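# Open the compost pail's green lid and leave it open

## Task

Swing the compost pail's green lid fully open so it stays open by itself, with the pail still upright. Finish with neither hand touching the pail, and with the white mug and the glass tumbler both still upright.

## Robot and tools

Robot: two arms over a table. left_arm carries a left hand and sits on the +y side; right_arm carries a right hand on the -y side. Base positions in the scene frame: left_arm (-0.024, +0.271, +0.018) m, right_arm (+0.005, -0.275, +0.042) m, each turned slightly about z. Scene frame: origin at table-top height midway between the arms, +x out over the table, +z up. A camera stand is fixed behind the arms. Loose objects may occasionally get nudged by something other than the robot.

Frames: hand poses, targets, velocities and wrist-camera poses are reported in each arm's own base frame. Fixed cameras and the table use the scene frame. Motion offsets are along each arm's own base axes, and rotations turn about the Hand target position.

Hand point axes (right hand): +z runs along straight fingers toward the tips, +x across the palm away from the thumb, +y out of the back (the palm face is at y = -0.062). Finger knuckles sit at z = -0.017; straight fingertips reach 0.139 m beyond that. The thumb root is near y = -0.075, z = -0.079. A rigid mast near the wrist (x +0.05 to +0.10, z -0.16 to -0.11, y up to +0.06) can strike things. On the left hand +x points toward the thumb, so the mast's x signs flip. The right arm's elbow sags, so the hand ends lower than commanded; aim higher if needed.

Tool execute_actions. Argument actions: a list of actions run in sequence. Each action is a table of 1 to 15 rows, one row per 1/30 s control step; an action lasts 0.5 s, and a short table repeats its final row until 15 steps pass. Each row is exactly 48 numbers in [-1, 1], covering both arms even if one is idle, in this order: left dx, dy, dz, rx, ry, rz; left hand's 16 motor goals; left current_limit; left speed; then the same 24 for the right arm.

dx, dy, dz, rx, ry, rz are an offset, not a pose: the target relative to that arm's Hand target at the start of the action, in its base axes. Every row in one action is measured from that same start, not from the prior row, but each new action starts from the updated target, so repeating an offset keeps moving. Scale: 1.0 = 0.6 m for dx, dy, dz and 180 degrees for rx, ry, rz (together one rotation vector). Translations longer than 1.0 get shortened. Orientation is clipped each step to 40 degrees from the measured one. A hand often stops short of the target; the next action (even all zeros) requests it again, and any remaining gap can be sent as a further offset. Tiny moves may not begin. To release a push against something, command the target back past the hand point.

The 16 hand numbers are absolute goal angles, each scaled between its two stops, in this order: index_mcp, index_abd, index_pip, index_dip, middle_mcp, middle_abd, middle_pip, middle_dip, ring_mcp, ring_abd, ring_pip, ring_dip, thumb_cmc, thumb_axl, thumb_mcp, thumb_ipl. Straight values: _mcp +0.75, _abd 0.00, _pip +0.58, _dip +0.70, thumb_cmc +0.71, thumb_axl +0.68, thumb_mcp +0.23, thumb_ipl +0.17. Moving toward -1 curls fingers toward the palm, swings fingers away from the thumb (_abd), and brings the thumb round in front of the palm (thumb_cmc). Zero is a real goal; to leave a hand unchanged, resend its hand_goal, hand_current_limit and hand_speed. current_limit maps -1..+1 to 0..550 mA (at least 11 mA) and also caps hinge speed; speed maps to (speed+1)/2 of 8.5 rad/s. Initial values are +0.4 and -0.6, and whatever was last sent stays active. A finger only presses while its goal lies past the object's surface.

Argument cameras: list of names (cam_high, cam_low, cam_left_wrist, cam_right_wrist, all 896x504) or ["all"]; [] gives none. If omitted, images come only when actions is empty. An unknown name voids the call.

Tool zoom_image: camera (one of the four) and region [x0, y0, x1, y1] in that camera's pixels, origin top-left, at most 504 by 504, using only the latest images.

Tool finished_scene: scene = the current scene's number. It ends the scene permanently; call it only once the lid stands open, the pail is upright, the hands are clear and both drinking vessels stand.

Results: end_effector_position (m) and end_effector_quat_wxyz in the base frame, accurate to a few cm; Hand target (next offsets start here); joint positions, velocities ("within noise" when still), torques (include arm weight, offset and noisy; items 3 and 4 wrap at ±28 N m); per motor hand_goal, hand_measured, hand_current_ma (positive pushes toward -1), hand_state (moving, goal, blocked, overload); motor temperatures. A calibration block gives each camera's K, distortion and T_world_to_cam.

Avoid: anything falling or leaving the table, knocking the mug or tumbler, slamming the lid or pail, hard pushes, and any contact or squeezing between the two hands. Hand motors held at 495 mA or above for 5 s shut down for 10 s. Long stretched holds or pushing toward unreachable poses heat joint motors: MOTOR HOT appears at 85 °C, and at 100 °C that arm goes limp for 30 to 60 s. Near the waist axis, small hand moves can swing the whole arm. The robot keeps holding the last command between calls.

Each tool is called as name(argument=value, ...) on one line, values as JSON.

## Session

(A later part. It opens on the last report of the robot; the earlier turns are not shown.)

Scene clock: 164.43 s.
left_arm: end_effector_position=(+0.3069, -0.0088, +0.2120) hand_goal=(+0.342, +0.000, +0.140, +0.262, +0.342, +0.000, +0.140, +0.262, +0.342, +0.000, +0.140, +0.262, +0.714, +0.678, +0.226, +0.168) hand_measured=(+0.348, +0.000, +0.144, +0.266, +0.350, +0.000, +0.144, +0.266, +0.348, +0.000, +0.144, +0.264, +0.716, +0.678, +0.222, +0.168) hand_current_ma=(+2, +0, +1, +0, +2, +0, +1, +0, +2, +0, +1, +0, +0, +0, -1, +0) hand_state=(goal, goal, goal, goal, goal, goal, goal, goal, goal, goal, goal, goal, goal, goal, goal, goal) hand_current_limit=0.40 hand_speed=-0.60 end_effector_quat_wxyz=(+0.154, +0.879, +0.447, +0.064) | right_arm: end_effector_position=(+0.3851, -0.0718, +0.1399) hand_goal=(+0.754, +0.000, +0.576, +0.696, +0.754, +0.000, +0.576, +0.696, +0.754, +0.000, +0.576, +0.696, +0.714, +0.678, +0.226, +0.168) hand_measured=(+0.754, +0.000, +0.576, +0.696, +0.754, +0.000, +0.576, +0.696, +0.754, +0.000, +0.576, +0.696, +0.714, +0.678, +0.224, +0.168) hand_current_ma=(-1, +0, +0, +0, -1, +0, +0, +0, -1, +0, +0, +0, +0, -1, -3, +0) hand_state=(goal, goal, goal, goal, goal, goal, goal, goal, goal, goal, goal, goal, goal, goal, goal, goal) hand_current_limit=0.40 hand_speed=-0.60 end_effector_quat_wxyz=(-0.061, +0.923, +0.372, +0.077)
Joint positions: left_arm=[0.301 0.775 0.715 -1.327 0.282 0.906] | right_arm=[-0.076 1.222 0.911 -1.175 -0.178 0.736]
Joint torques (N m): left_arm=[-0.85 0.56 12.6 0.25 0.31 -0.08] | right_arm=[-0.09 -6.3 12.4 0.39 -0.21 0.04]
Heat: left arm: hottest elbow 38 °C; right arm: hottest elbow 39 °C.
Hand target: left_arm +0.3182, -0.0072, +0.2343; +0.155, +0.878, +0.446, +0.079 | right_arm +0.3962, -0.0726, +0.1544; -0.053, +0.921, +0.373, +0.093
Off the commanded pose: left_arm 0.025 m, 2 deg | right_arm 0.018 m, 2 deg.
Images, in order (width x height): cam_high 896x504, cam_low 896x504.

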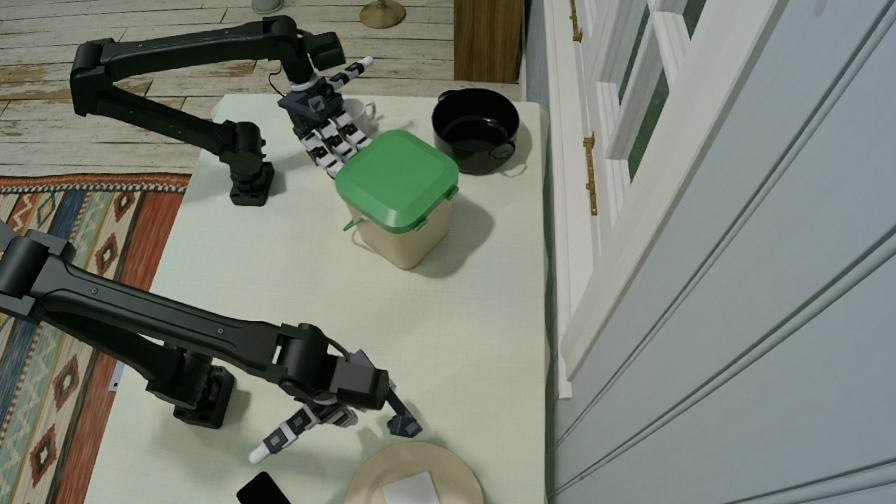

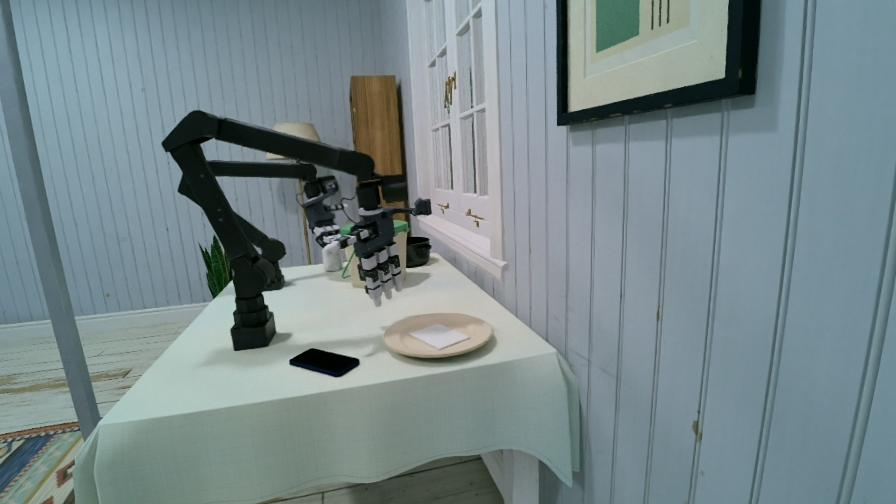

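execute_actions(actions=[[[0.0069,-0.0047,0.05,0,0,0,0.342,0,0.139,0.261,0.342,0,0.139,0.261,0.342,0,0.139,0.261,0.714,0.678,0.226,0.168,0.4,-0.6,0,0,0,0,0,0,0.754,0,0.576,0.696,0.754,0,0.576,0.696,0.754,0,0.576,0.696,0.714,0.678,0.226,0.168,0.4,-0.6]]], cameras=["cam_high", "cam_low"])

zoom_image(camera="cam_high", region=[300, 90, 480, 240])

zoom_image(camera="cam_low", region=[290, 180, 430, 300])

Scene clock: 167.60 s.
left_arm: end_effector_position=(+0.3071, -0.0108, +0.2322) hand_goal=(+0.342, +0.000, +0.140, +0.262, +0.342, +0.000, +0.140, +0.262, +0.342, +0.000, +0.140, +0.262, +0.714, +0.678, +0.226, +0.168) hand_measured=(+0.358, +0.000, +0.148, +0.266, +0.368, +0.000, +0.158, +0.270, +0.360, +0.000, +0.148, +0.264, +0.716, +0.678, +0.222, +0.168) hand_current_ma=(+8, +0, +2, +0, +18, +0, +8, +2, +10, +0, +2, +0, +0, +0, -1, +0) hand_state=(goal, goal, goal, goal, blocked, goal, goal, goal, goal, goal, goal, goal, goal, goal, goal, goal) hand_current_limit=0.40 hand_speed=-0.60 end_effector_quat_wxyz=(+0.148, +0.880, +0.449, +0.054) | right_arm: end_effector_position=(+0.3851, -0.0718, +0.1399) hand_goal=(+0.754, +0.000, +0.576, +0.696, +0.754, +0.000, +0.576, +0.696, +0.754, +0.000, +0.576, +0.696, +0.714, +0.678, +0.226, +0.168) hand_measured=(+0.754, +0.000, +0.576, +0.696, +0.754, +0.000, +0.576, +0.696, +0.754, +0.000, +0.576, +0.696, +0.714, +0.678, +0.224, +0.168) hand_current_ma=(-1, +0, +0, +0, -1, +0, +0, +0, -1, +0, +0, +0, +0, -1, -3, +0) hand_state=(goal, goal, goal, goal, goal, goal, goal, goal, goal, goal, goal, goal, goal, goal, goal, goal) hand_current_limit=0.40 hand_speed=-0.60 end_effector_quat_wxyz=(-0.061, +0.923, +0.372, +0.077)
Joint positions: left_arm=[0.284 0.784 0.781 -1.4 0.27 0.889] | right_arm=[-0.076 1.222 0.911 -1.175 -0.178 0.736]
Joint torques (N m): left_arm=[-0.97 0.21 13.81 0.44 0.61 -0.09] | right_arm=[-0.03 -6.3 12.4 0.4 -0.21 0.04]
Heat: left arm: hottest elbow 38 °C; right arm: hottest elbow 39 °C.
Hand target: left_arm +0.3224, -0.0101, +0.2644; +0.155, +0.878, +0.445, +0.079 | right_arm +0.3962, -0.0726, +0.1544; -0.053, +0.921, +0.373, +0.093
Off the commanded pose: left_arm 0.036 m, 3 deg | right_arm 0.018 m, 2 deg.
Images, in order (width x height): cam_high 896x504, cam_low 896x504.

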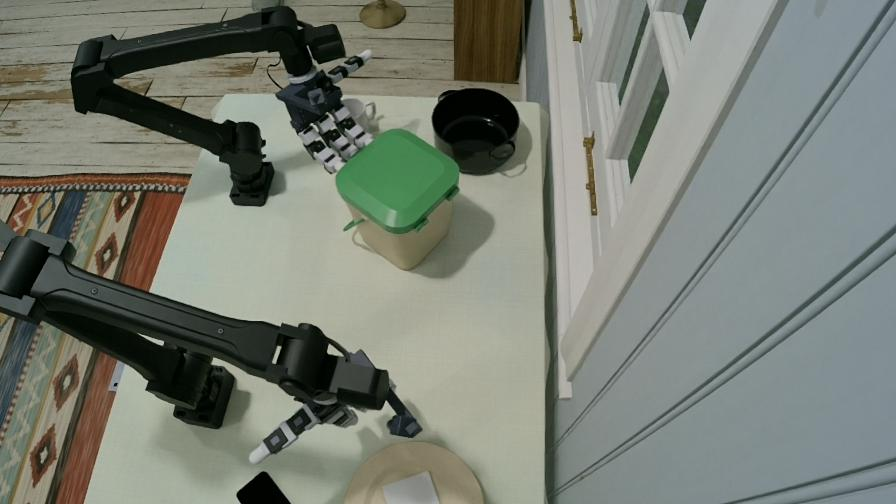

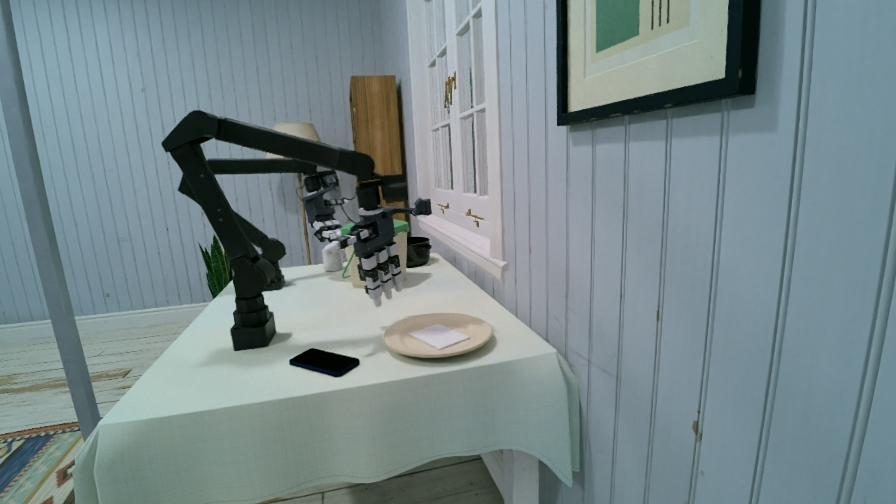

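Scaled by 2.800 from the camera's 896x504 image, which has a finer 1280x720 frame.

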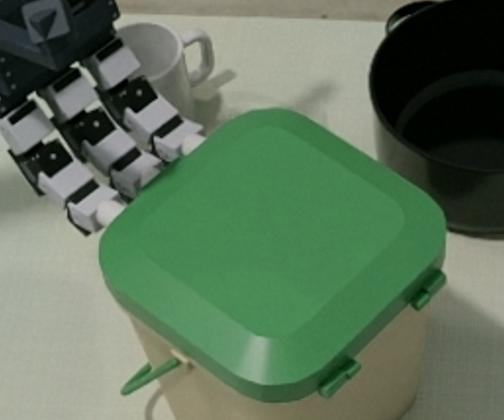

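Scaled by 3.600 from the camera's 896x504 image, which has a finer 1280x720 frame.

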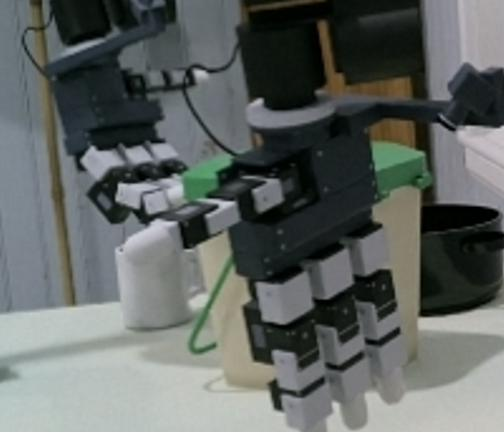

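execute_actions(actions=[[[0,0,-0.09,0,0,0,0.342,0,0.139,0.261,0.342,0,0.139,0.261,0.342,0,0.139,0.261,0.714,0.678,0.226,0.168,0.4,-0.6,0,0,0,0,0,0,0.754,0,0.576,0.696,0.754,0,0.576,0.696,0.754,0,0.576,0.696,0.714,0.678,0.226,0.168,0.4,-0.6]],[[0.0275,-0.0187,0,0,0,0,0.342,0,0.139,0.261,0.342,0,0.139,0.261,0.342,0,0.139,0.261,0.714,0.678,0.226,0.168,0.4,-0.6,0,0,0,0,0,0,0.754,0,0.576,0.696,0.754,0,0.576,0.696,0.754,0,0.576,0.696,0.714,0.678,0.226,0.168,0.4,-0.6]]], cameras=["cam_high"])

zoom_image(camera="cam_high", region=[300, 90, 480, 240])

Scene clock: 173.77 s.
left_arm: end_effector_position=(+0.3274, -0.0212, +0.2013) hand_goal=(+0.342, +0.000, +0.140, +0.262, +0.342, +0.000, +0.140, +0.262, +0.342, +0.000, +0.140, +0.262, +0.714, +0.678, +0.226, +0.168) hand_measured=(+0.350, +0.002, +0.138, +0.258, +0.360, +0.000, +0.148, +0.266, +0.350, -0.002, +0.138, +0.258, +0.716, +0.678, +0.222, +0.168) hand_current_ma=(+2, +0, +0, -1, +9, +0, +2, +0, +3, +0, +0, +0, +0, +0, -1, +0) hand_state=(goal, goal, goal, goal, goal, goal, goal, goal, goal, goal, goal, goal, goal, goal, goal, goal) hand_current_limit=0.40 hand_speed=-0.60 end_effector_quat_wxyz=(+0.151, +0.880, +0.444, +0.066) | right_arm: end_effector_position=(+0.3851, -0.0718, +0.1399) hand_goal=(+0.754, +0.000, +0.576, +0.696, +0.754, +0.000, +0.576, +0.696, +0.754, +0.000, +0.576, +0.696, +0.714, +0.678, +0.226, +0.168) hand_measured=(+0.754, +0.000, +0.576, +0.696, +0.754, +0.000, +0.576, +0.696, +0.754, +0.000, +0.576, +0.696, +0.714, +0.678, +0.224, +0.168) hand_current_ma=(-1, +0, +0, +0, -1, +0, +0, +0, -1, +0, +0, +0, +0, -1, -3, +0) hand_state=(goal, goal, goal, goal, goal, goal, goal, goal, goal, goal, goal, goal, goal, goal, goal, goal) hand_current_limit=0.40 hand_speed=-0.60 end_effector_quat_wxyz=(-0.061, +0.923, +0.372, +0.077)
Joint positions: left_arm=[0.214 0.827 0.709 -1.243 0.259 0.822] | right_arm=[-0.076 1.222 0.911 -1.175 -0.178 0.736]
Joint torques (N m): left_arm=[-1.08 0.15 10.09 1.74 0.35 -0.17] | right_arm=[-0.09 -6.36 12.38 0.4 -0.21 0.04]
Heat: left arm: hottest elbow 38 °C; right arm: hottest elbow 39 °C.
Hand target: left_arm +0.3388, -0.0213, +0.2103; +0.155, +0.878, +0.445, +0.079 | right_arm +0.3962, -0.0726, +0.1544; -0.053, +0.921, +0.373, +0.093
Off the commanded pose: left_arm 0.015 m, 2 deg | right_arm 0.018 m, 2 deg.
Images, in order (width x height): cam_high 896x504.

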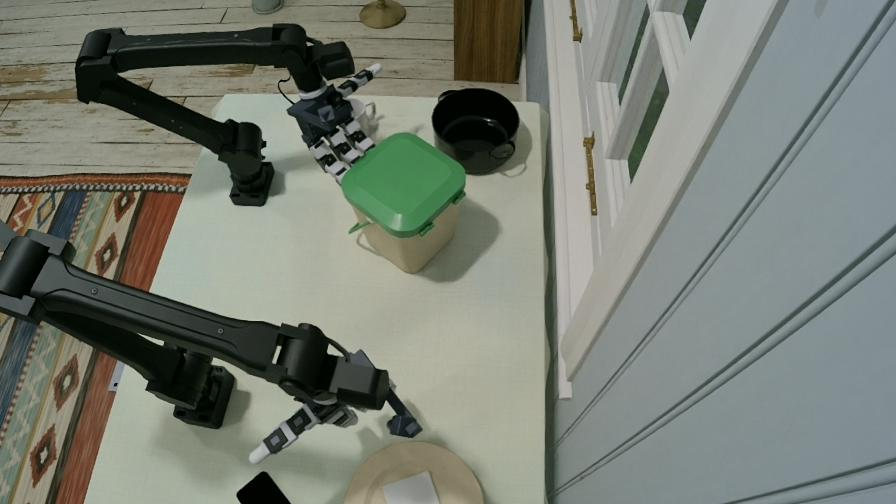

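Scaled by 2.800 from the camera's 896x504 image, which has a finer 1280x720 frame.

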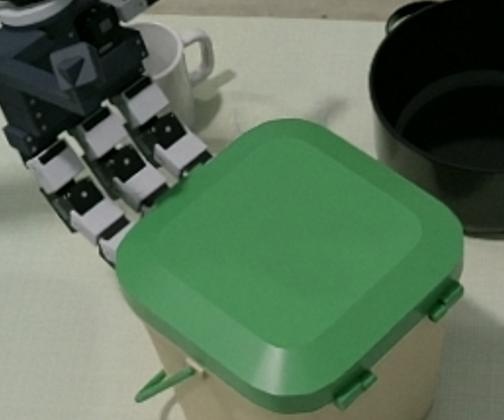

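execute_actions(actions=[[[-0.003,0.002,0.065,0,0,0,0.342,0,0.139,0.261,0.342,0,0.139,0.261,0.342,0,0.139,0.261,0.714,0.678,0.226,0.168,0.4,-0.6,0,0,0,0,0,0,0.754,0,0.576,0.696,0.754,0,0.576,0.696,0.754,0,0.576,0.696,0.714,0.678,0.226,0.168,0.4,-0.6]]], cameras=["cam_high", "cam_low"])

zoom_image(camera="cam_high", region=[300, 90, 480, 240])

zoom_image(camera="cam_low", region=[290, 180, 430, 300])

Scene clock: 176.80 s.
left_arm: end_effector_position=(+0.3232, -0.0215, +0.2167) hand_goal=(+0.342, +0.000, +0.140, +0.262, +0.342, +0.000, +0.140, +0.262, +0.342, +0.000, +0.140, +0.262, +0.714, +0.678, +0.226, +0.168) hand_measured=(+0.350, +0.002, +0.142, +0.260, +0.358, +0.000, +0.148, +0.266, +0.368, +0.000, +0.154, +0.266, +0.716, +0.678, +0.222, +0.168) hand_current_ma=(+3, +0, +0, +0, +8, +0, +2, +0, +17, +0, +5, +1, +0, +0, -1, +0) hand_state=(goal, goal, goal, goal, goal, goal, goal, goal, blocked, goal, goal, goal, goal, goal, goal, goal) hand_current_limit=0.40 hand_speed=-0.60 end_effector_quat_wxyz=(+0.146, +0.880, +0.448, +0.053) | right_arm: end_effector_position=(+0.3851, -0.0718, +0.1399) hand_goal=(+0.754, +0.000, +0.576, +0.696, +0.754, +0.000, +0.576, +0.696, +0.754, +0.000, +0.576, +0.696, +0.714, +0.678, +0.226, +0.168) hand_measured=(+0.754, +0.000, +0.576, +0.696, +0.754, +0.000, +0.576, +0.696, +0.754, +0.000, +0.576, +0.696, +0.714, +0.678, +0.224, +0.168) hand_current_ma=(-1, +0, +0, +0, -1, +0, +0, +0, -1, +0, +0, +0, +0, -1, -3, +0) hand_state=(goal, goal, goal, goal, goal, goal, goal, goal, goal, goal, goal, goal, goal, goal, goal, goal) hand_current_limit=0.40 hand_speed=-0.60 end_effector_quat_wxyz=(-0.061, +0.923, +0.372, +0.077)
Joint positions: left_arm=[0.214 0.827 0.76 -1.322 0.256 0.82] | right_arm=[-0.076 1.222 0.911 -1.175 -0.178 0.736]
Joint torques (N m): left_arm=[-0.44 -1.2 13.41 0.12 0.53 -0.05] | right_arm=[-0.03 -6.24 12.38 0.39 -0.21 0.04]
Heat: left arm: hottest elbow 39 °C; right arm: hottest elbow 39 °C.
Hand target: left_arm +0.3371, -0.0200, +0.2494; +0.155, +0.878, +0.445, +0.079 | right_arm +0.3962, -0.0726, +0.1544; -0.053, +0.921, +0.373, +0.093
Off the commanded pose: left_arm 0.035 m, 3 deg | right_arm 0.018 m, 2 deg.
Images, in order (width x height): cam_high 896x504, cam_low 896x504.

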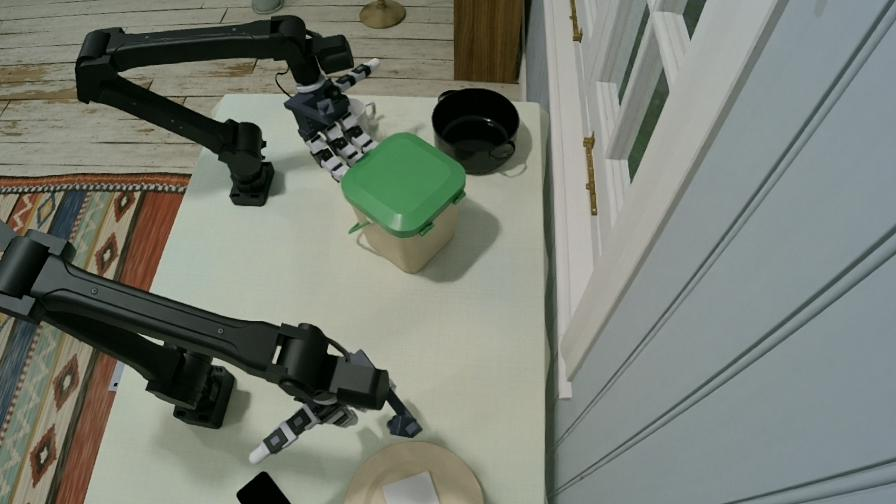

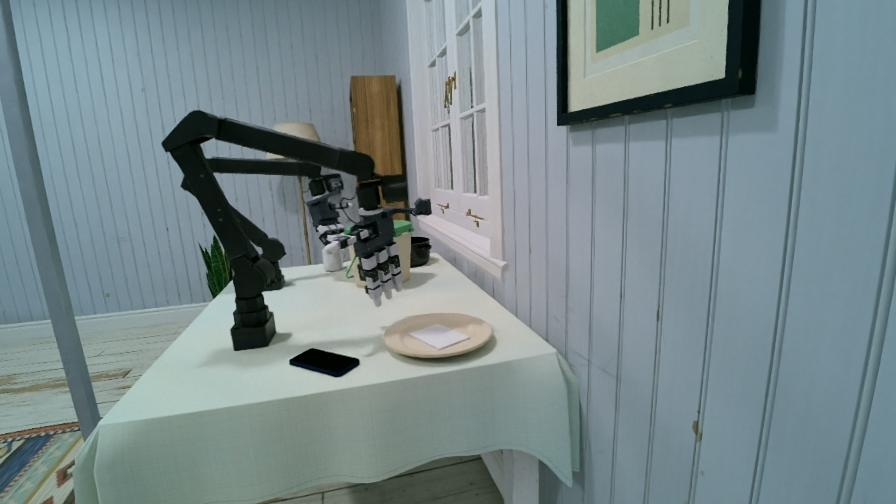

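Scaled by 2.800 from the camera's 896x504 image, which has a finer 1280x720 frame.

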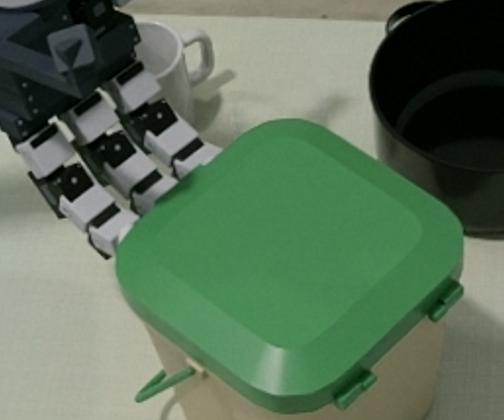

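Scaled by 3.600 from the camera's 896x504 image, which has a finer 1280x720 frame.

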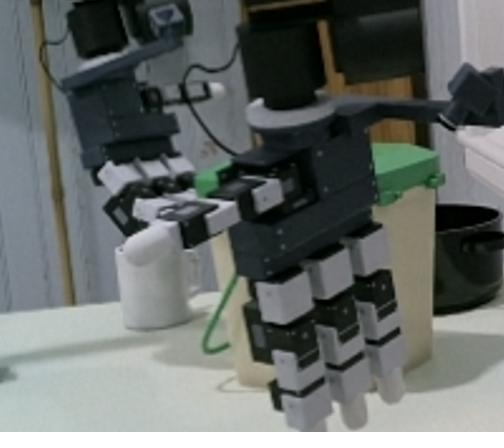

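execute_actions(actions=[[[0,0,0.05,0,0,0,0.342,0,0.139,0.261,0.342,0,0.139,0.261,0.342,0,0.139,0.261,0.714,0.678,0.226,0.168,0.4,-0.6,0,0,0,0,0,0,0.754,0,0.576,0.696,0.754,0,0.576,0.696,0.754,0,0.576,0.696,0.714,0.678,0.226,0.168,0.4,-0.6]]], cameras=["cam_high", "cam_low"])

zoom_image(camera="cam_high", region=[300, 90, 480, 240])

zoom_image(camera="cam_low", region=[290, 180, 430, 300])

Scene clock: 179.90 s.
left_arm: end_effector_position=(+0.3235, -0.0211, +0.2456) hand_goal=(+0.342, +0.000, +0.140, +0.262, +0.342, +0.000, +0.140, +0.262, +0.342, +0.000, +0.140, +0.262, +0.714, +0.678, +0.226, +0.168) hand_measured=(+0.354, +0.002, +0.144, +0.262, +0.362, +0.000, +0.150, +0.266, +0.366, +0.000, +0.152, +0.266, +0.716, +0.678, +0.222, +0.168) hand_current_ma=(+5, +0, +1, +0, +11, +0, +3, +1, +17, +0, +4, +1, +0, +0, -1, +0) hand_state=(goal, goal, goal, goal, goal, goal, goal, goal, blocked, goal, goal, goal, goal, goal, goal, goal) hand_current_limit=0.40 hand_speed=-0.60 end_effector_quat_wxyz=(+0.145, +0.880, +0.448, +0.052) | right_arm: end_effector_position=(+0.3851, -0.0718, +0.1399) hand_goal=(+0.754, +0.000, +0.576, +0.696, +0.754, +0.000, +0.576, +0.696, +0.754, +0.000, +0.576, +0.696, +0.714, +0.678, +0.226, +0.168) hand_measured=(+0.754, +0.000, +0.576, +0.696, +0.754, +0.000, +0.576, +0.696, +0.754, +0.000, +0.576, +0.696, +0.714, +0.678, +0.224, +0.168) hand_current_ma=(-1, +0, +0, +0, -1, +0, +0, +0, -1, +0, +0, +0, +0, -1, -3, +0) hand_state=(goal, goal, goal, goal, goal, goal, goal, goal, goal, goal, goal, goal, goal, goal, goal, goal) hand_current_limit=0.40 hand_speed=-0.60 end_effector_quat_wxyz=(-0.061, +0.923, +0.372, +0.077)
Joint positions: left_arm=[0.214 0.827 0.836 -1.401 0.254 0.819] | right_arm=[-0.076 1.222 0.911 -1.175 -0.178 0.736]
Joint torques (N m): left_arm=[-0.38 -0.97 13.81 0.46 0.58 -0.05] | right_arm=[-0.03 -6.3 12.4 0.4 -0.21 0.04]
Heat: left arm: hottest elbow 39 °C; right arm: hottest elbow 39 °C.
Hand target: left_arm +0.3370, -0.0201, +0.2792; +0.155, +0.878, +0.446, +0.079 | right_arm +0.3962, -0.0726, +0.1544; -0.053, +0.921, +0.373, +0.093
Off the commanded pose: left_arm 0.036 m, 3 deg | right_arm 0.018 m, 2 deg.
Images, in order (width x height): cam_high 896x504, cam_low 896x504.

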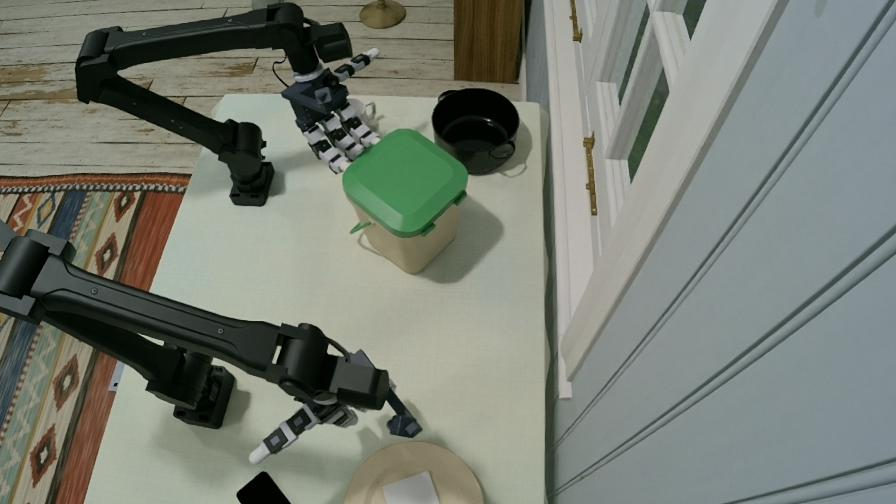

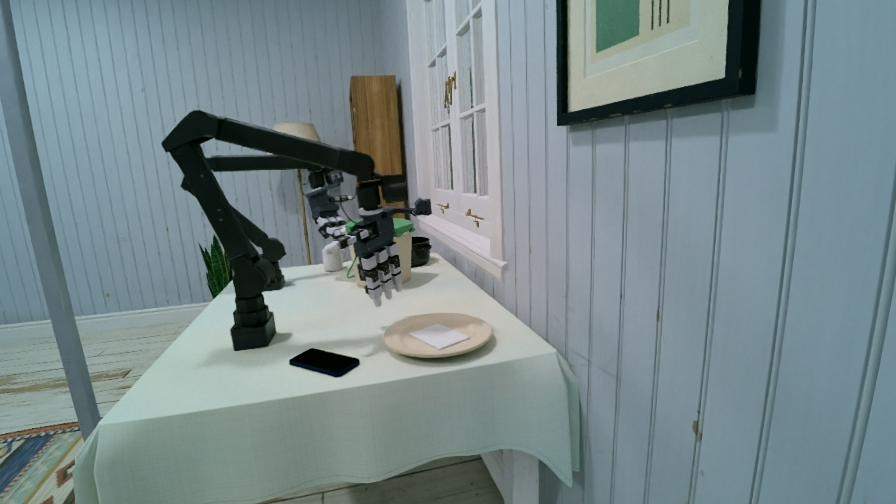

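Scaled by 2.800 from the camera's 896x504 image, which has a finer 1280x720 frame.

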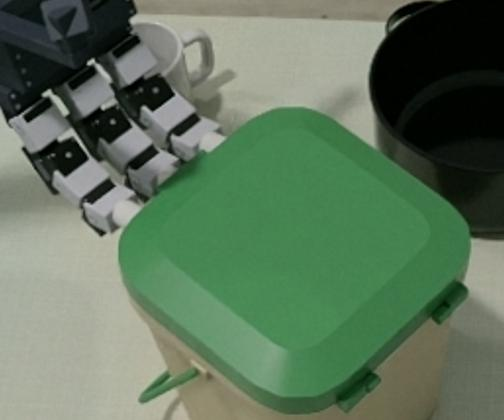

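Scaled by 3.600 from the camera's 896x504 image, which has a finer 1280x720 frame.

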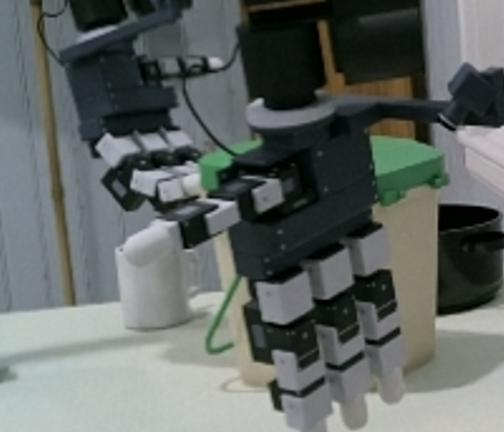

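execute_actions(actions=[[[0.017,-0.012,0.067,0,0,0,0.342,0,0.139,0.261,0.342,0,0.139,0.261,0.342,0,0.139,0.261,0.714,0.678,0.226,0.168,0.4,-0.6,0,0,0,0,0,0,0.754,0,0.576,0.696,0.754,0,0.576,0.696,0.754,0,0.576,0.696,0.714,0.678,0.226,0.168,0.4,-0.6]]], cameras=["cam_high", "cam_low"])

zoom_image(camera="cam_high", region=[300, 90, 480, 240])

zoom_image(camera="cam_low", region=[290, 180, 430, 300])

Scene clock: 183.87 s.
left_arm: end_effector_position=(+0.3368, -0.0271, +0.2936) hand_goal=(+0.342, +0.000, +0.140, +0.262, +0.342, +0.000, +0.140, +0.262, +0.342, +0.000, +0.140, +0.262, +0.714, +0.678, +0.226, +0.168) hand_measured=(+0.354, +0.000, +0.146, +0.262, +0.360, +0.000, +0.148, +0.266, +0.362, -0.002, +0.148, +0.264, +0.716, +0.678, +0.222, +0.168) hand_current_ma=(+5, +0, +1, +0, +9, +0, +2, +0, +12, +0, +2, +0, +0, +0, -1, +0) hand_state=(goal, goal, goal, goal, goal, goal, goal, goal, blocked, goal, goal, goal, goal, goal, goal, goal) hand_current_limit=0.40 hand_speed=-0.60 end_effector_quat_wxyz=(+0.150, +0.881, +0.445, +0.061) | right_arm: end_effector_position=(+0.3851, -0.0718, +0.1399) hand_goal=(+0.754, +0.000, +0.576, +0.696, +0.754, +0.000, +0.576, +0.696, +0.754, +0.000, +0.576, +0.696, +0.714, +0.678, +0.226, +0.168) hand_measured=(+0.754, +0.000, +0.576, +0.696, +0.754, +0.000, +0.576, +0.696, +0.754, +0.000, +0.576, +0.696, +0.714, +0.678, +0.224, +0.168) hand_current_ma=(-1, +0, +0, +0, -1, +0, +0, +0, -1, +0, +0, +0, +0, -1, -3, +0) hand_state=(goal, goal, goal, goal, goal, goal, goal, goal, goal, goal, goal, goal, goal, goal, goal, goal) hand_current_limit=0.40 hand_speed=-0.60 end_effector_quat_wxyz=(-0.061, +0.923, +0.372, +0.077)
Joint positions: left_arm=[0.179 0.857 0.969 -1.476 0.251 0.788] | right_arm=[-0.076 1.222 0.911 -1.175 -0.178 0.736]
Joint torques (N m): left_arm=[-0.73 -0.67 13.05 0.51 0.34 -0.14] | right_arm=[-0.03 -6.3 12.38 0.39 -0.21 0.04]
Heat: left arm: hottest elbow 39 °C; right arm: hottest elbow 39 °C.
Hand target: left_arm +0.3472, -0.0273, +0.3195; +0.155, +0.878, +0.445, +0.079 | right_arm +0.3962, -0.0726, +0.1544; -0.053, +0.921, +0.373, +0.093
Off the commanded pose: left_arm 0.028 m, 2 deg | right_arm 0.018 m, 2 deg.
Images, in order (width x height): cam_high 896x504, cam_low 896x504.

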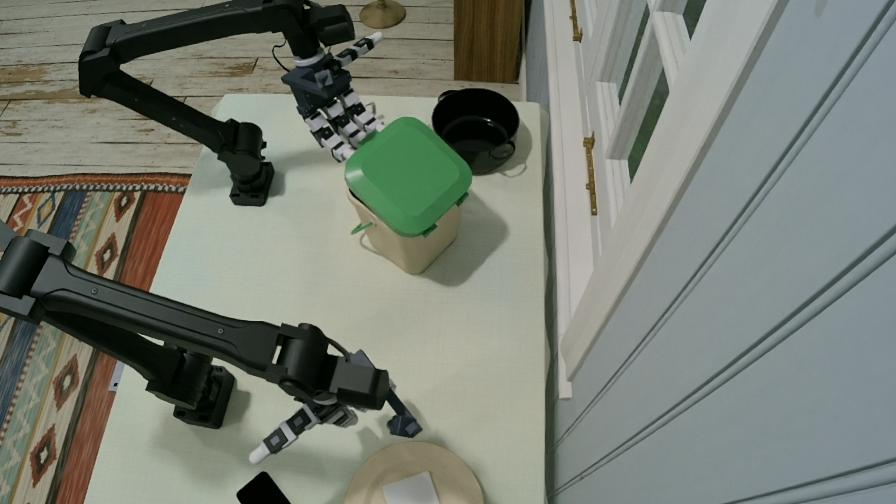

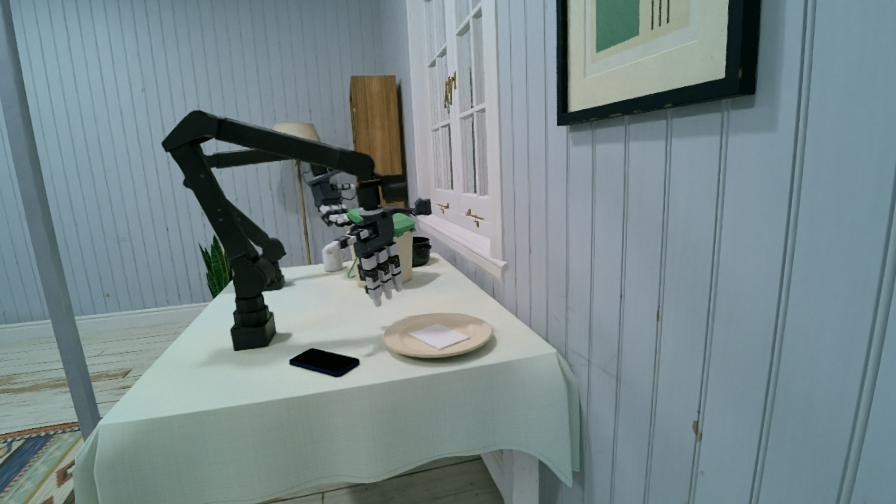

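Scaled by 2.800 from the camera's 896x504 image, which has a finer 1280x720 frame.

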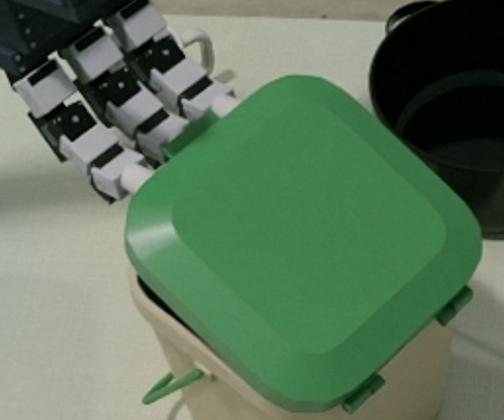

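Scaled by 3.600 from the camera's 896x504 image, which has a finer 1280x720 frame.

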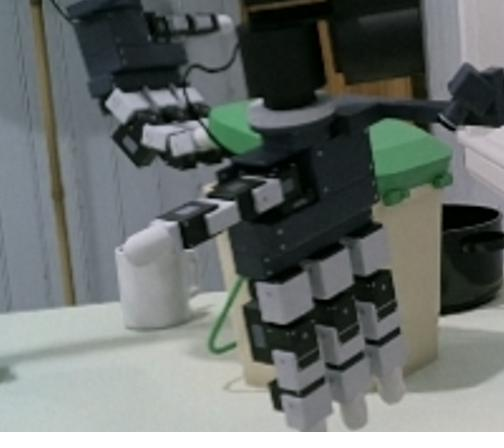

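execute_actions(actions=[[[0.062,-0.042,0.075,0,0,0,0.342,0,0.139,0.261,0.342,0,0.139,0.261,0.342,0,0.139,0.261,0.714,0.678,0.226,0.168,0.4,-0.6,0,0,0,0,0,0,0.754,0,0.576,0.696,0.754,0,0.576,0.696,0.754,0,0.576,0.696,0.714,0.678,0.226,0.168,0.4,-0.6]]], cameras=["cam_high", "cam_low"])

zoom_image(camera="cam_high", region=[300, 50, 480, 240])

zoom_image(camera="cam_low", region=[290, 150, 430, 300])

Scene clock: 187.07 s.
left_arm: end_effector_position=(+0.3749, -0.0505, +0.3368) hand_goal=(+0.342, +0.000, +0.140, +0.262, +0.342, +0.000, +0.140, +0.262, +0.342, +0.000, +0.140, +0.262, +0.714, +0.678, +0.226, +0.168) hand_measured=(+0.354, +0.000, +0.146, +0.262, +0.356, +0.000, +0.148, +0.266, +0.364, -0.002, +0.148, +0.264, +0.716, +0.678, +0.222, +0.168) hand_current_ma=(+4, +0, +1, +0, +7, +0, +2, +0, +13, +0, +2, +0, +0, +0, -1, +0) hand_state=(goal, goal, goal, goal, goal, goal, goal, goal, blocked, goal, goal, goal, goal, goal, goal, goal) hand_current_limit=0.40 hand_speed=-0.60 end_effector_quat_wxyz=(+0.148, +0.881, +0.446, +0.060) | right_arm: end_effector_position=(+0.3851, -0.0718, +0.1399) hand_goal=(+0.754, +0.000, +0.576, +0.696, +0.754, +0.000, +0.576, +0.696, +0.754, +0.000, +0.576, +0.696, +0.714, +0.678, +0.226, +0.168) hand_measured=(+0.754, +0.000, +0.576, +0.696, +0.754, +0.000, +0.576, +0.696, +0.754, +0.000, +0.576, +0.696, +0.714, +0.678, +0.224, +0.168) hand_current_ma=(-1, +0, +0, +0, -1, +0, +0, +0, -1, +0, +0, +0, +0, -1, -3, +0) hand_state=(goal, goal, goal, goal, goal, goal, goal, goal, goal, goal, goal, goal, goal, goal, goal, goal) hand_current_limit=0.40 hand_speed=-0.60 end_effector_quat_wxyz=(-0.061, +0.923, +0.372, +0.077)
Joint positions: left_arm=[0.058 0.965 1.141 -1.514 0.222 0.665] | right_arm=[-0.076 1.222 0.911 -1.175 -0.178 0.736]
Joint torques (N m): left_arm=[-0.91 -1.96 13.41 0.55 0.23 -0.11] | right_arm=[-0.03 -6.3 12.38 0.4 -0.21 0.03]
Heat: left arm: hottest elbow 40 °C; right arm: hottest elbow 39 °C.
Hand target: left_arm +0.3844, -0.0524, +0.3646; +0.155, +0.878, +0.445, +0.079 | right_arm +0.3962, -0.0726, +0.1544; -0.053, +0.921, +0.373, +0.093
Off the commanded pose: left_arm 0.029 m, 2 deg | right_arm 0.018 m, 2 deg.
Images, in order (width x height): cam_high 896x504, cam_low 896x504.

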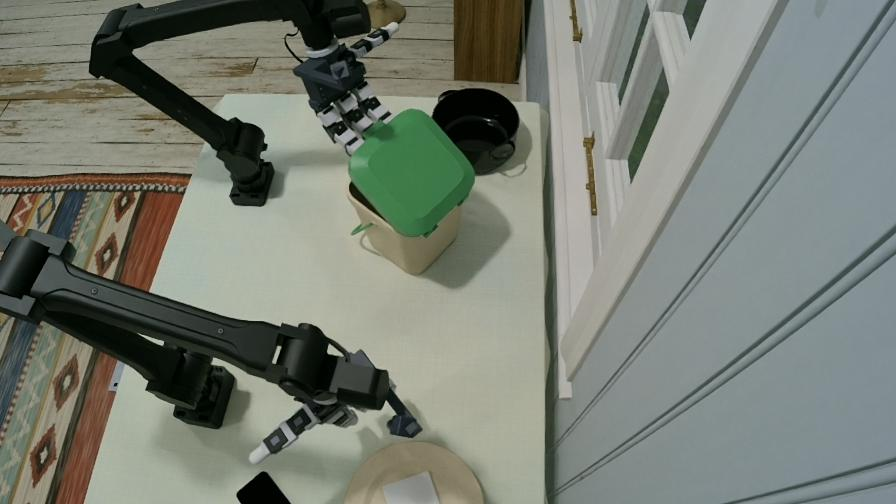

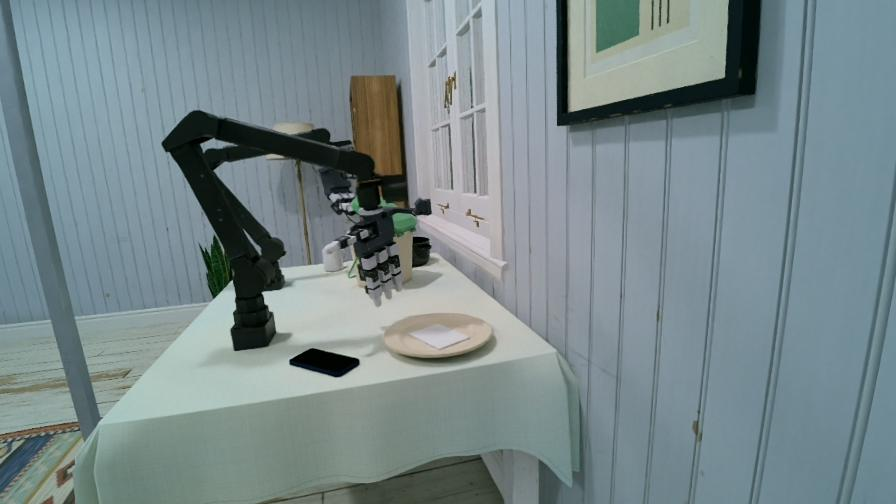

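Scaled by 2.653 from the camera's 896x504 image, which has a finer 1280x720 frame.

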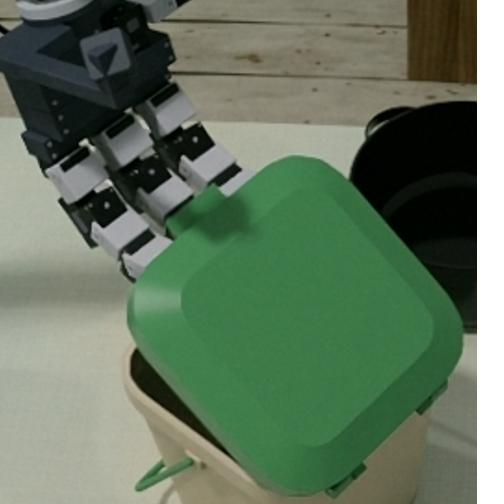

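Scaled by 3.360 from the camera's 896x504 image, which has a finer 1280x720 frame.

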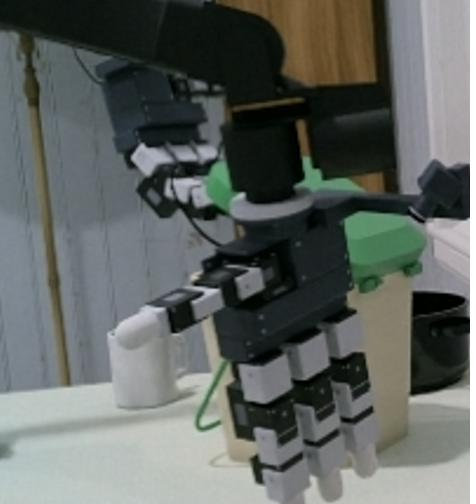

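execute_actions(actions=[[[0.083,-0.056,0.075,0,0,0,0.342,0,0.139,0.261,0.342,0,0.139,0.261,0.342,0,0.139,0.261,0.714,0.678,0.226,0.168,0.4,-0.6,0,0,0,0,0,0,0.754,0,0.576,0.696,0.754,0,0.576,0.696,0.754,0,0.576,0.696,0.714,0.678,0.226,0.168,0.4,-0.6]],[[0.083,-0.056,0.033,0,0,0,0.342,0,0.139,0.261,0.342,0,0.139,0.261,0.342,0,0.139,0.261,0.714,0.678,0.226,0.168,0.4,-0.6,0,0,0,0,0,0,0.754,0,0.576,0.696,0.754,0,0.576,0.696,0.754,0,0.576,0.696,0.714,0.678,0.226,0.168,0.4,-0.6]]], cameras=["cam_high", "cam_low"])

zoom_image(camera="cam_high", region=[300, 50, 480, 240])

zoom_image(camera="cam_low", region=[290, 150, 430, 300])

Scene clock: 191.20 s.
left_arm: end_effector_position=(+0.4764, -0.1171, +0.4035) hand_goal=(+0.342, +0.000, +0.140, +0.262, +0.342, +0.000, +0.140, +0.262, +0.342, +0.000, +0.140, +0.262, +0.714, +0.678, +0.226, +0.168) hand_measured=(+0.354, +0.000, +0.146, +0.262, +0.356, +0.000, +0.148, +0.266, +0.354, -0.002, +0.146, +0.264, +0.718, +0.678, +0.222, +0.168) hand_current_ma=(+5, +0, +1, +0, +6, +0, +2, +0, +5, +0, +1, +0, +0, +0, -1, +0) hand_state=(goal, goal, goal, goal, goal, goal, goal, goal, goal, goal, goal, goal, goal, goal, goal, goal) hand_current_limit=0.40 hand_speed=-0.60 end_effector_quat_wxyz=(+0.144, +0.882, +0.444, +0.063) | right_arm: end_effector_position=(+0.3851, -0.0718, +0.1399) hand_goal=(+0.754, +0.000, +0.576, +0.696, +0.754, +0.000, +0.576, +0.696, +0.754, +0.000, +0.576, +0.696, +0.714, +0.678, +0.226, +0.168) hand_measured=(+0.754, +0.000, +0.576, +0.696, +0.754, +0.000, +0.576, +0.696, +0.754, +0.000, +0.576, +0.696, +0.714, +0.678, +0.224, +0.168) hand_current_ma=(-1, +0, +0, +0, -1, +0, +0, +0, -1, +0, +0, +0, +0, -1, -3, +0) hand_state=(goal, goal, goal, goal, goal, goal, goal, goal, goal, goal, goal, goal, goal, goal, goal, goal) hand_current_limit=0.40 hand_speed=-0.60 end_effector_quat_wxyz=(-0.061, +0.923, +0.372, +0.077)
Joint positions: left_arm=[-0.146 1.264 1.533 -1.568 0.163 0.469] | right_arm=[-0.076 1.222 0.911 -1.175 -0.178 0.736]
Joint torques (N m): left_arm=[-0.44 -6.07 13.11 0.55 0.13 -0.09] | right_arm=[-0.03 -6.3 12.38 0.4 -0.21 0.04]
Heat: left arm: hottest elbow 40 °C; right arm: hottest elbow 39 °C.
Hand target: left_arm +0.4840, -0.1197, +0.4293; +0.155, +0.878, +0.445, +0.079 | right_arm +0.3962, -0.0726, +0.1544; -0.053, +0.921, +0.373, +0.093
Off the commanded pose: left_arm 0.027 m, 2 deg | right_arm 0.018 m, 2 deg.
Images, in order (width x height): cam_high 896x504, cam_low 896x504.

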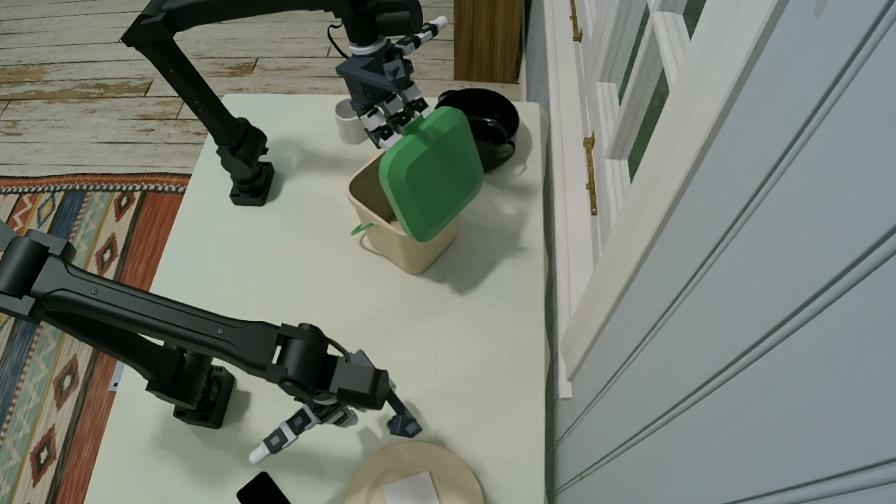

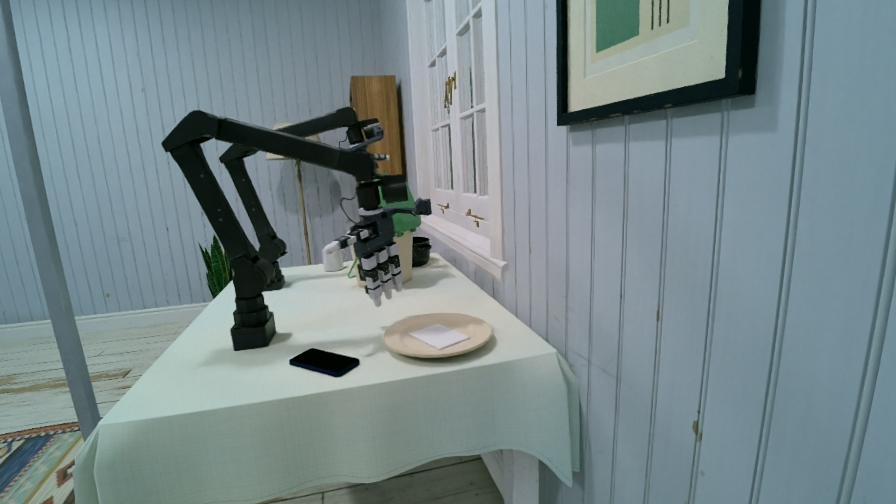

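Scaled by 2.653 from the camera's 896x504 image, which has a finer 1280x720 frame.

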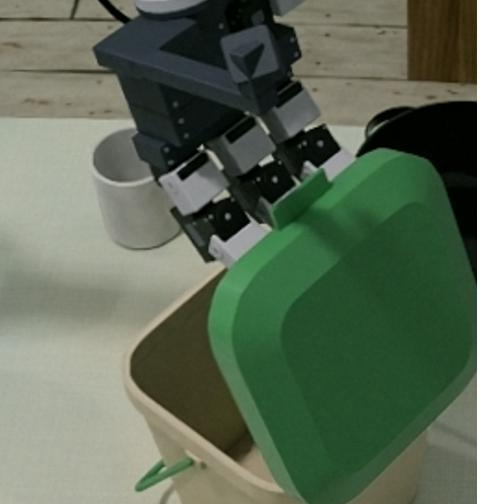

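Scaled by 3.360 from the camera's 896x504 image, which has a finer 1280x720 frame.

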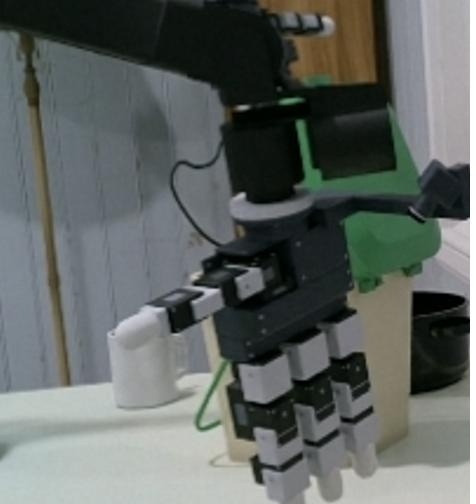

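execute_actions(actions=[[[0.083,-0.056,0,0,0,0,0.342,0,0.139,0.261,0.342,0,0.139,0.261,0.342,0,0.139,0.261,0.714,0.678,0.226,0.168,0.4,-0.6,0,0,0,0,0,0,0.754,0,0.576,0.696,0.754,0,0.576,0.696,0.754,0,0.576,0.696,0.714,0.678,0.226,0.168,0.4,-0.6]],[[0.055,-0.037,0,0,0,0,0.342,0,0.139,0.261,0.342,0,0.139,0.261,0.342,0,0.139,0.261,0.714,0.678,0.226,0.168,0.4,-0.6,0,0,0,0,0,0,0.754,0,0.576,0.696,0.754,0,0.576,0.696,0.754,0,0.576,0.696,0.714,0.678,0.226,0.168,0.4,-0.6]]], cameras=["cam_high", "cam_low"])

zoom_image(camera="cam_high", region=[320, 50, 520, 290])

zoom_image(camera="cam_low", region=[300, 130, 450, 300])

Scene clock: 195.30 s.
left_arm: end_effector_position=(+0.5589, -0.1714, +0.4047) hand_goal=(+0.342, +0.000, +0.140, +0.262, +0.342, +0.000, +0.140, +0.262, +0.342, +0.000, +0.140, +0.262, +0.714, +0.678, +0.226, +0.168) hand_measured=(+0.354, +0.000, +0.146, +0.262, +0.356, +0.000, +0.148, +0.266, +0.354, -0.002, +0.146, +0.264, +0.718, +0.678, +0.222, +0.168) hand_current_ma=(+4, +0, +1, +0, +6, +0, +2, +0, +5, +0, +1, +0, +0, +0, -1, +0) hand_state=(goal, goal, goal, goal, goal, goal, goal, goal, goal, goal, goal, goal, goal, goal, goal, goal) hand_current_limit=0.40 hand_speed=-0.60 end_effector_quat_wxyz=(+0.142, +0.882, +0.445, +0.062) | right_arm: end_effector_position=(+0.3851, -0.0718, +0.1399) hand_goal=(+0.754, +0.000, +0.576, +0.696, +0.754, +0.000, +0.576, +0.696, +0.754, +0.000, +0.576, +0.696, +0.714, +0.678, +0.226, +0.168) hand_measured=(+0.754, +0.000, +0.576, +0.696, +0.754, +0.000, +0.576, +0.696, +0.754, +0.000, +0.576, +0.696, +0.714, +0.678, +0.224, +0.168) hand_current_ma=(-1, +0, +0, +0, -1, +0, +0, +0, -1, +0, +0, +0, +0, -1, -3, +0) hand_state=(goal, goal, goal, goal, goal, goal, goal, goal, goal, goal, goal, goal, goal, goal, goal, goal) hand_current_limit=0.40 hand_speed=-0.60 end_effector_quat_wxyz=(-0.061, +0.923, +0.372, +0.077)
Joint positions: left_arm=[-0.24 1.502 1.773 -1.56 0.134 0.377] | right_arm=[-0.076 1.222 0.911 -1.175 -0.178 0.736]
Joint torques (N m): left_arm=[-0.56 -9.35 12.93 0.8 0.05 -0.07] | right_arm=[-0.03 -6.3 12.4 0.39 -0.21 0.04]
Heat: left arm: hottest elbow 41 °C; right arm: hottest elbow 39 °C.
Hand target: left_arm +0.5669, -0.1755, +0.4293; +0.155, +0.878, +0.445, +0.079 | right_arm +0.3962, -0.0726, +0.1544; -0.053, +0.921, +0.373, +0.093
Off the commanded pose: left_arm 0.026 m, 2 deg | right_arm 0.018 m, 2 deg.
Images, in order (width x height): cam_high 896x504, cam_low 896x504.

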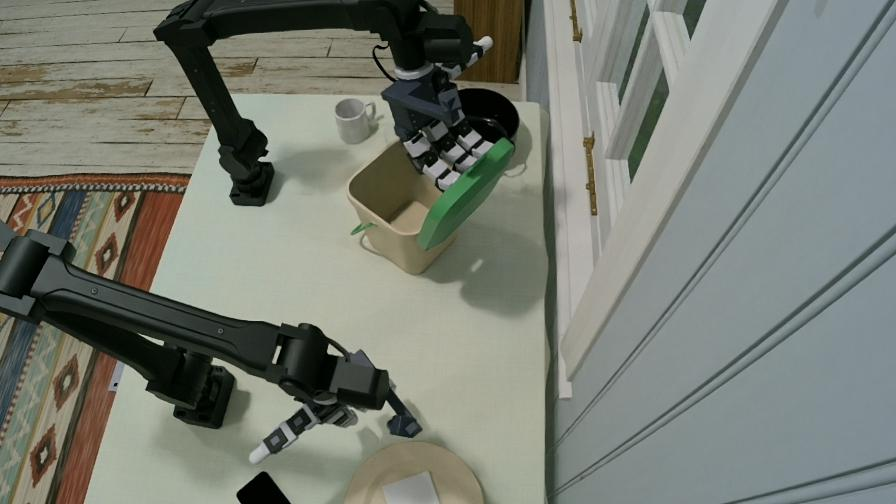

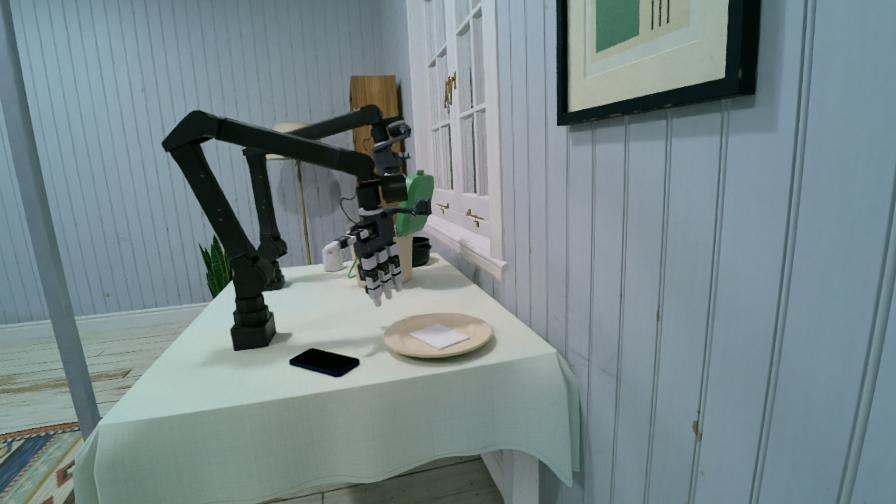

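Scaled by 2.100 from the camera's 896x504 image, which has a finer 1280x720 frame.

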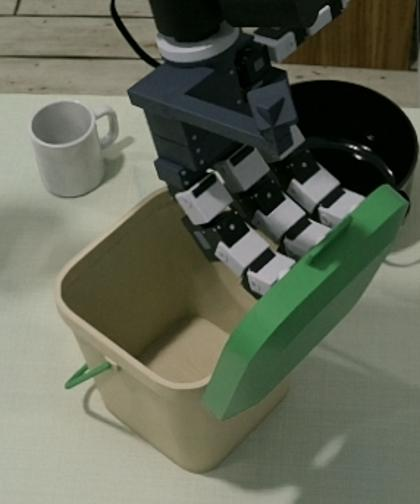

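Scaled by 2.965 from the camera's 896x504 image, which has a finer 1280x720 frame.

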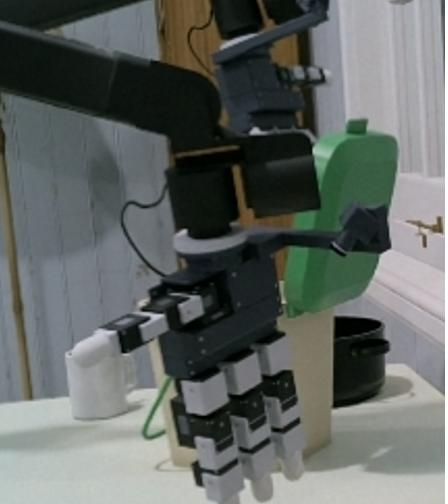

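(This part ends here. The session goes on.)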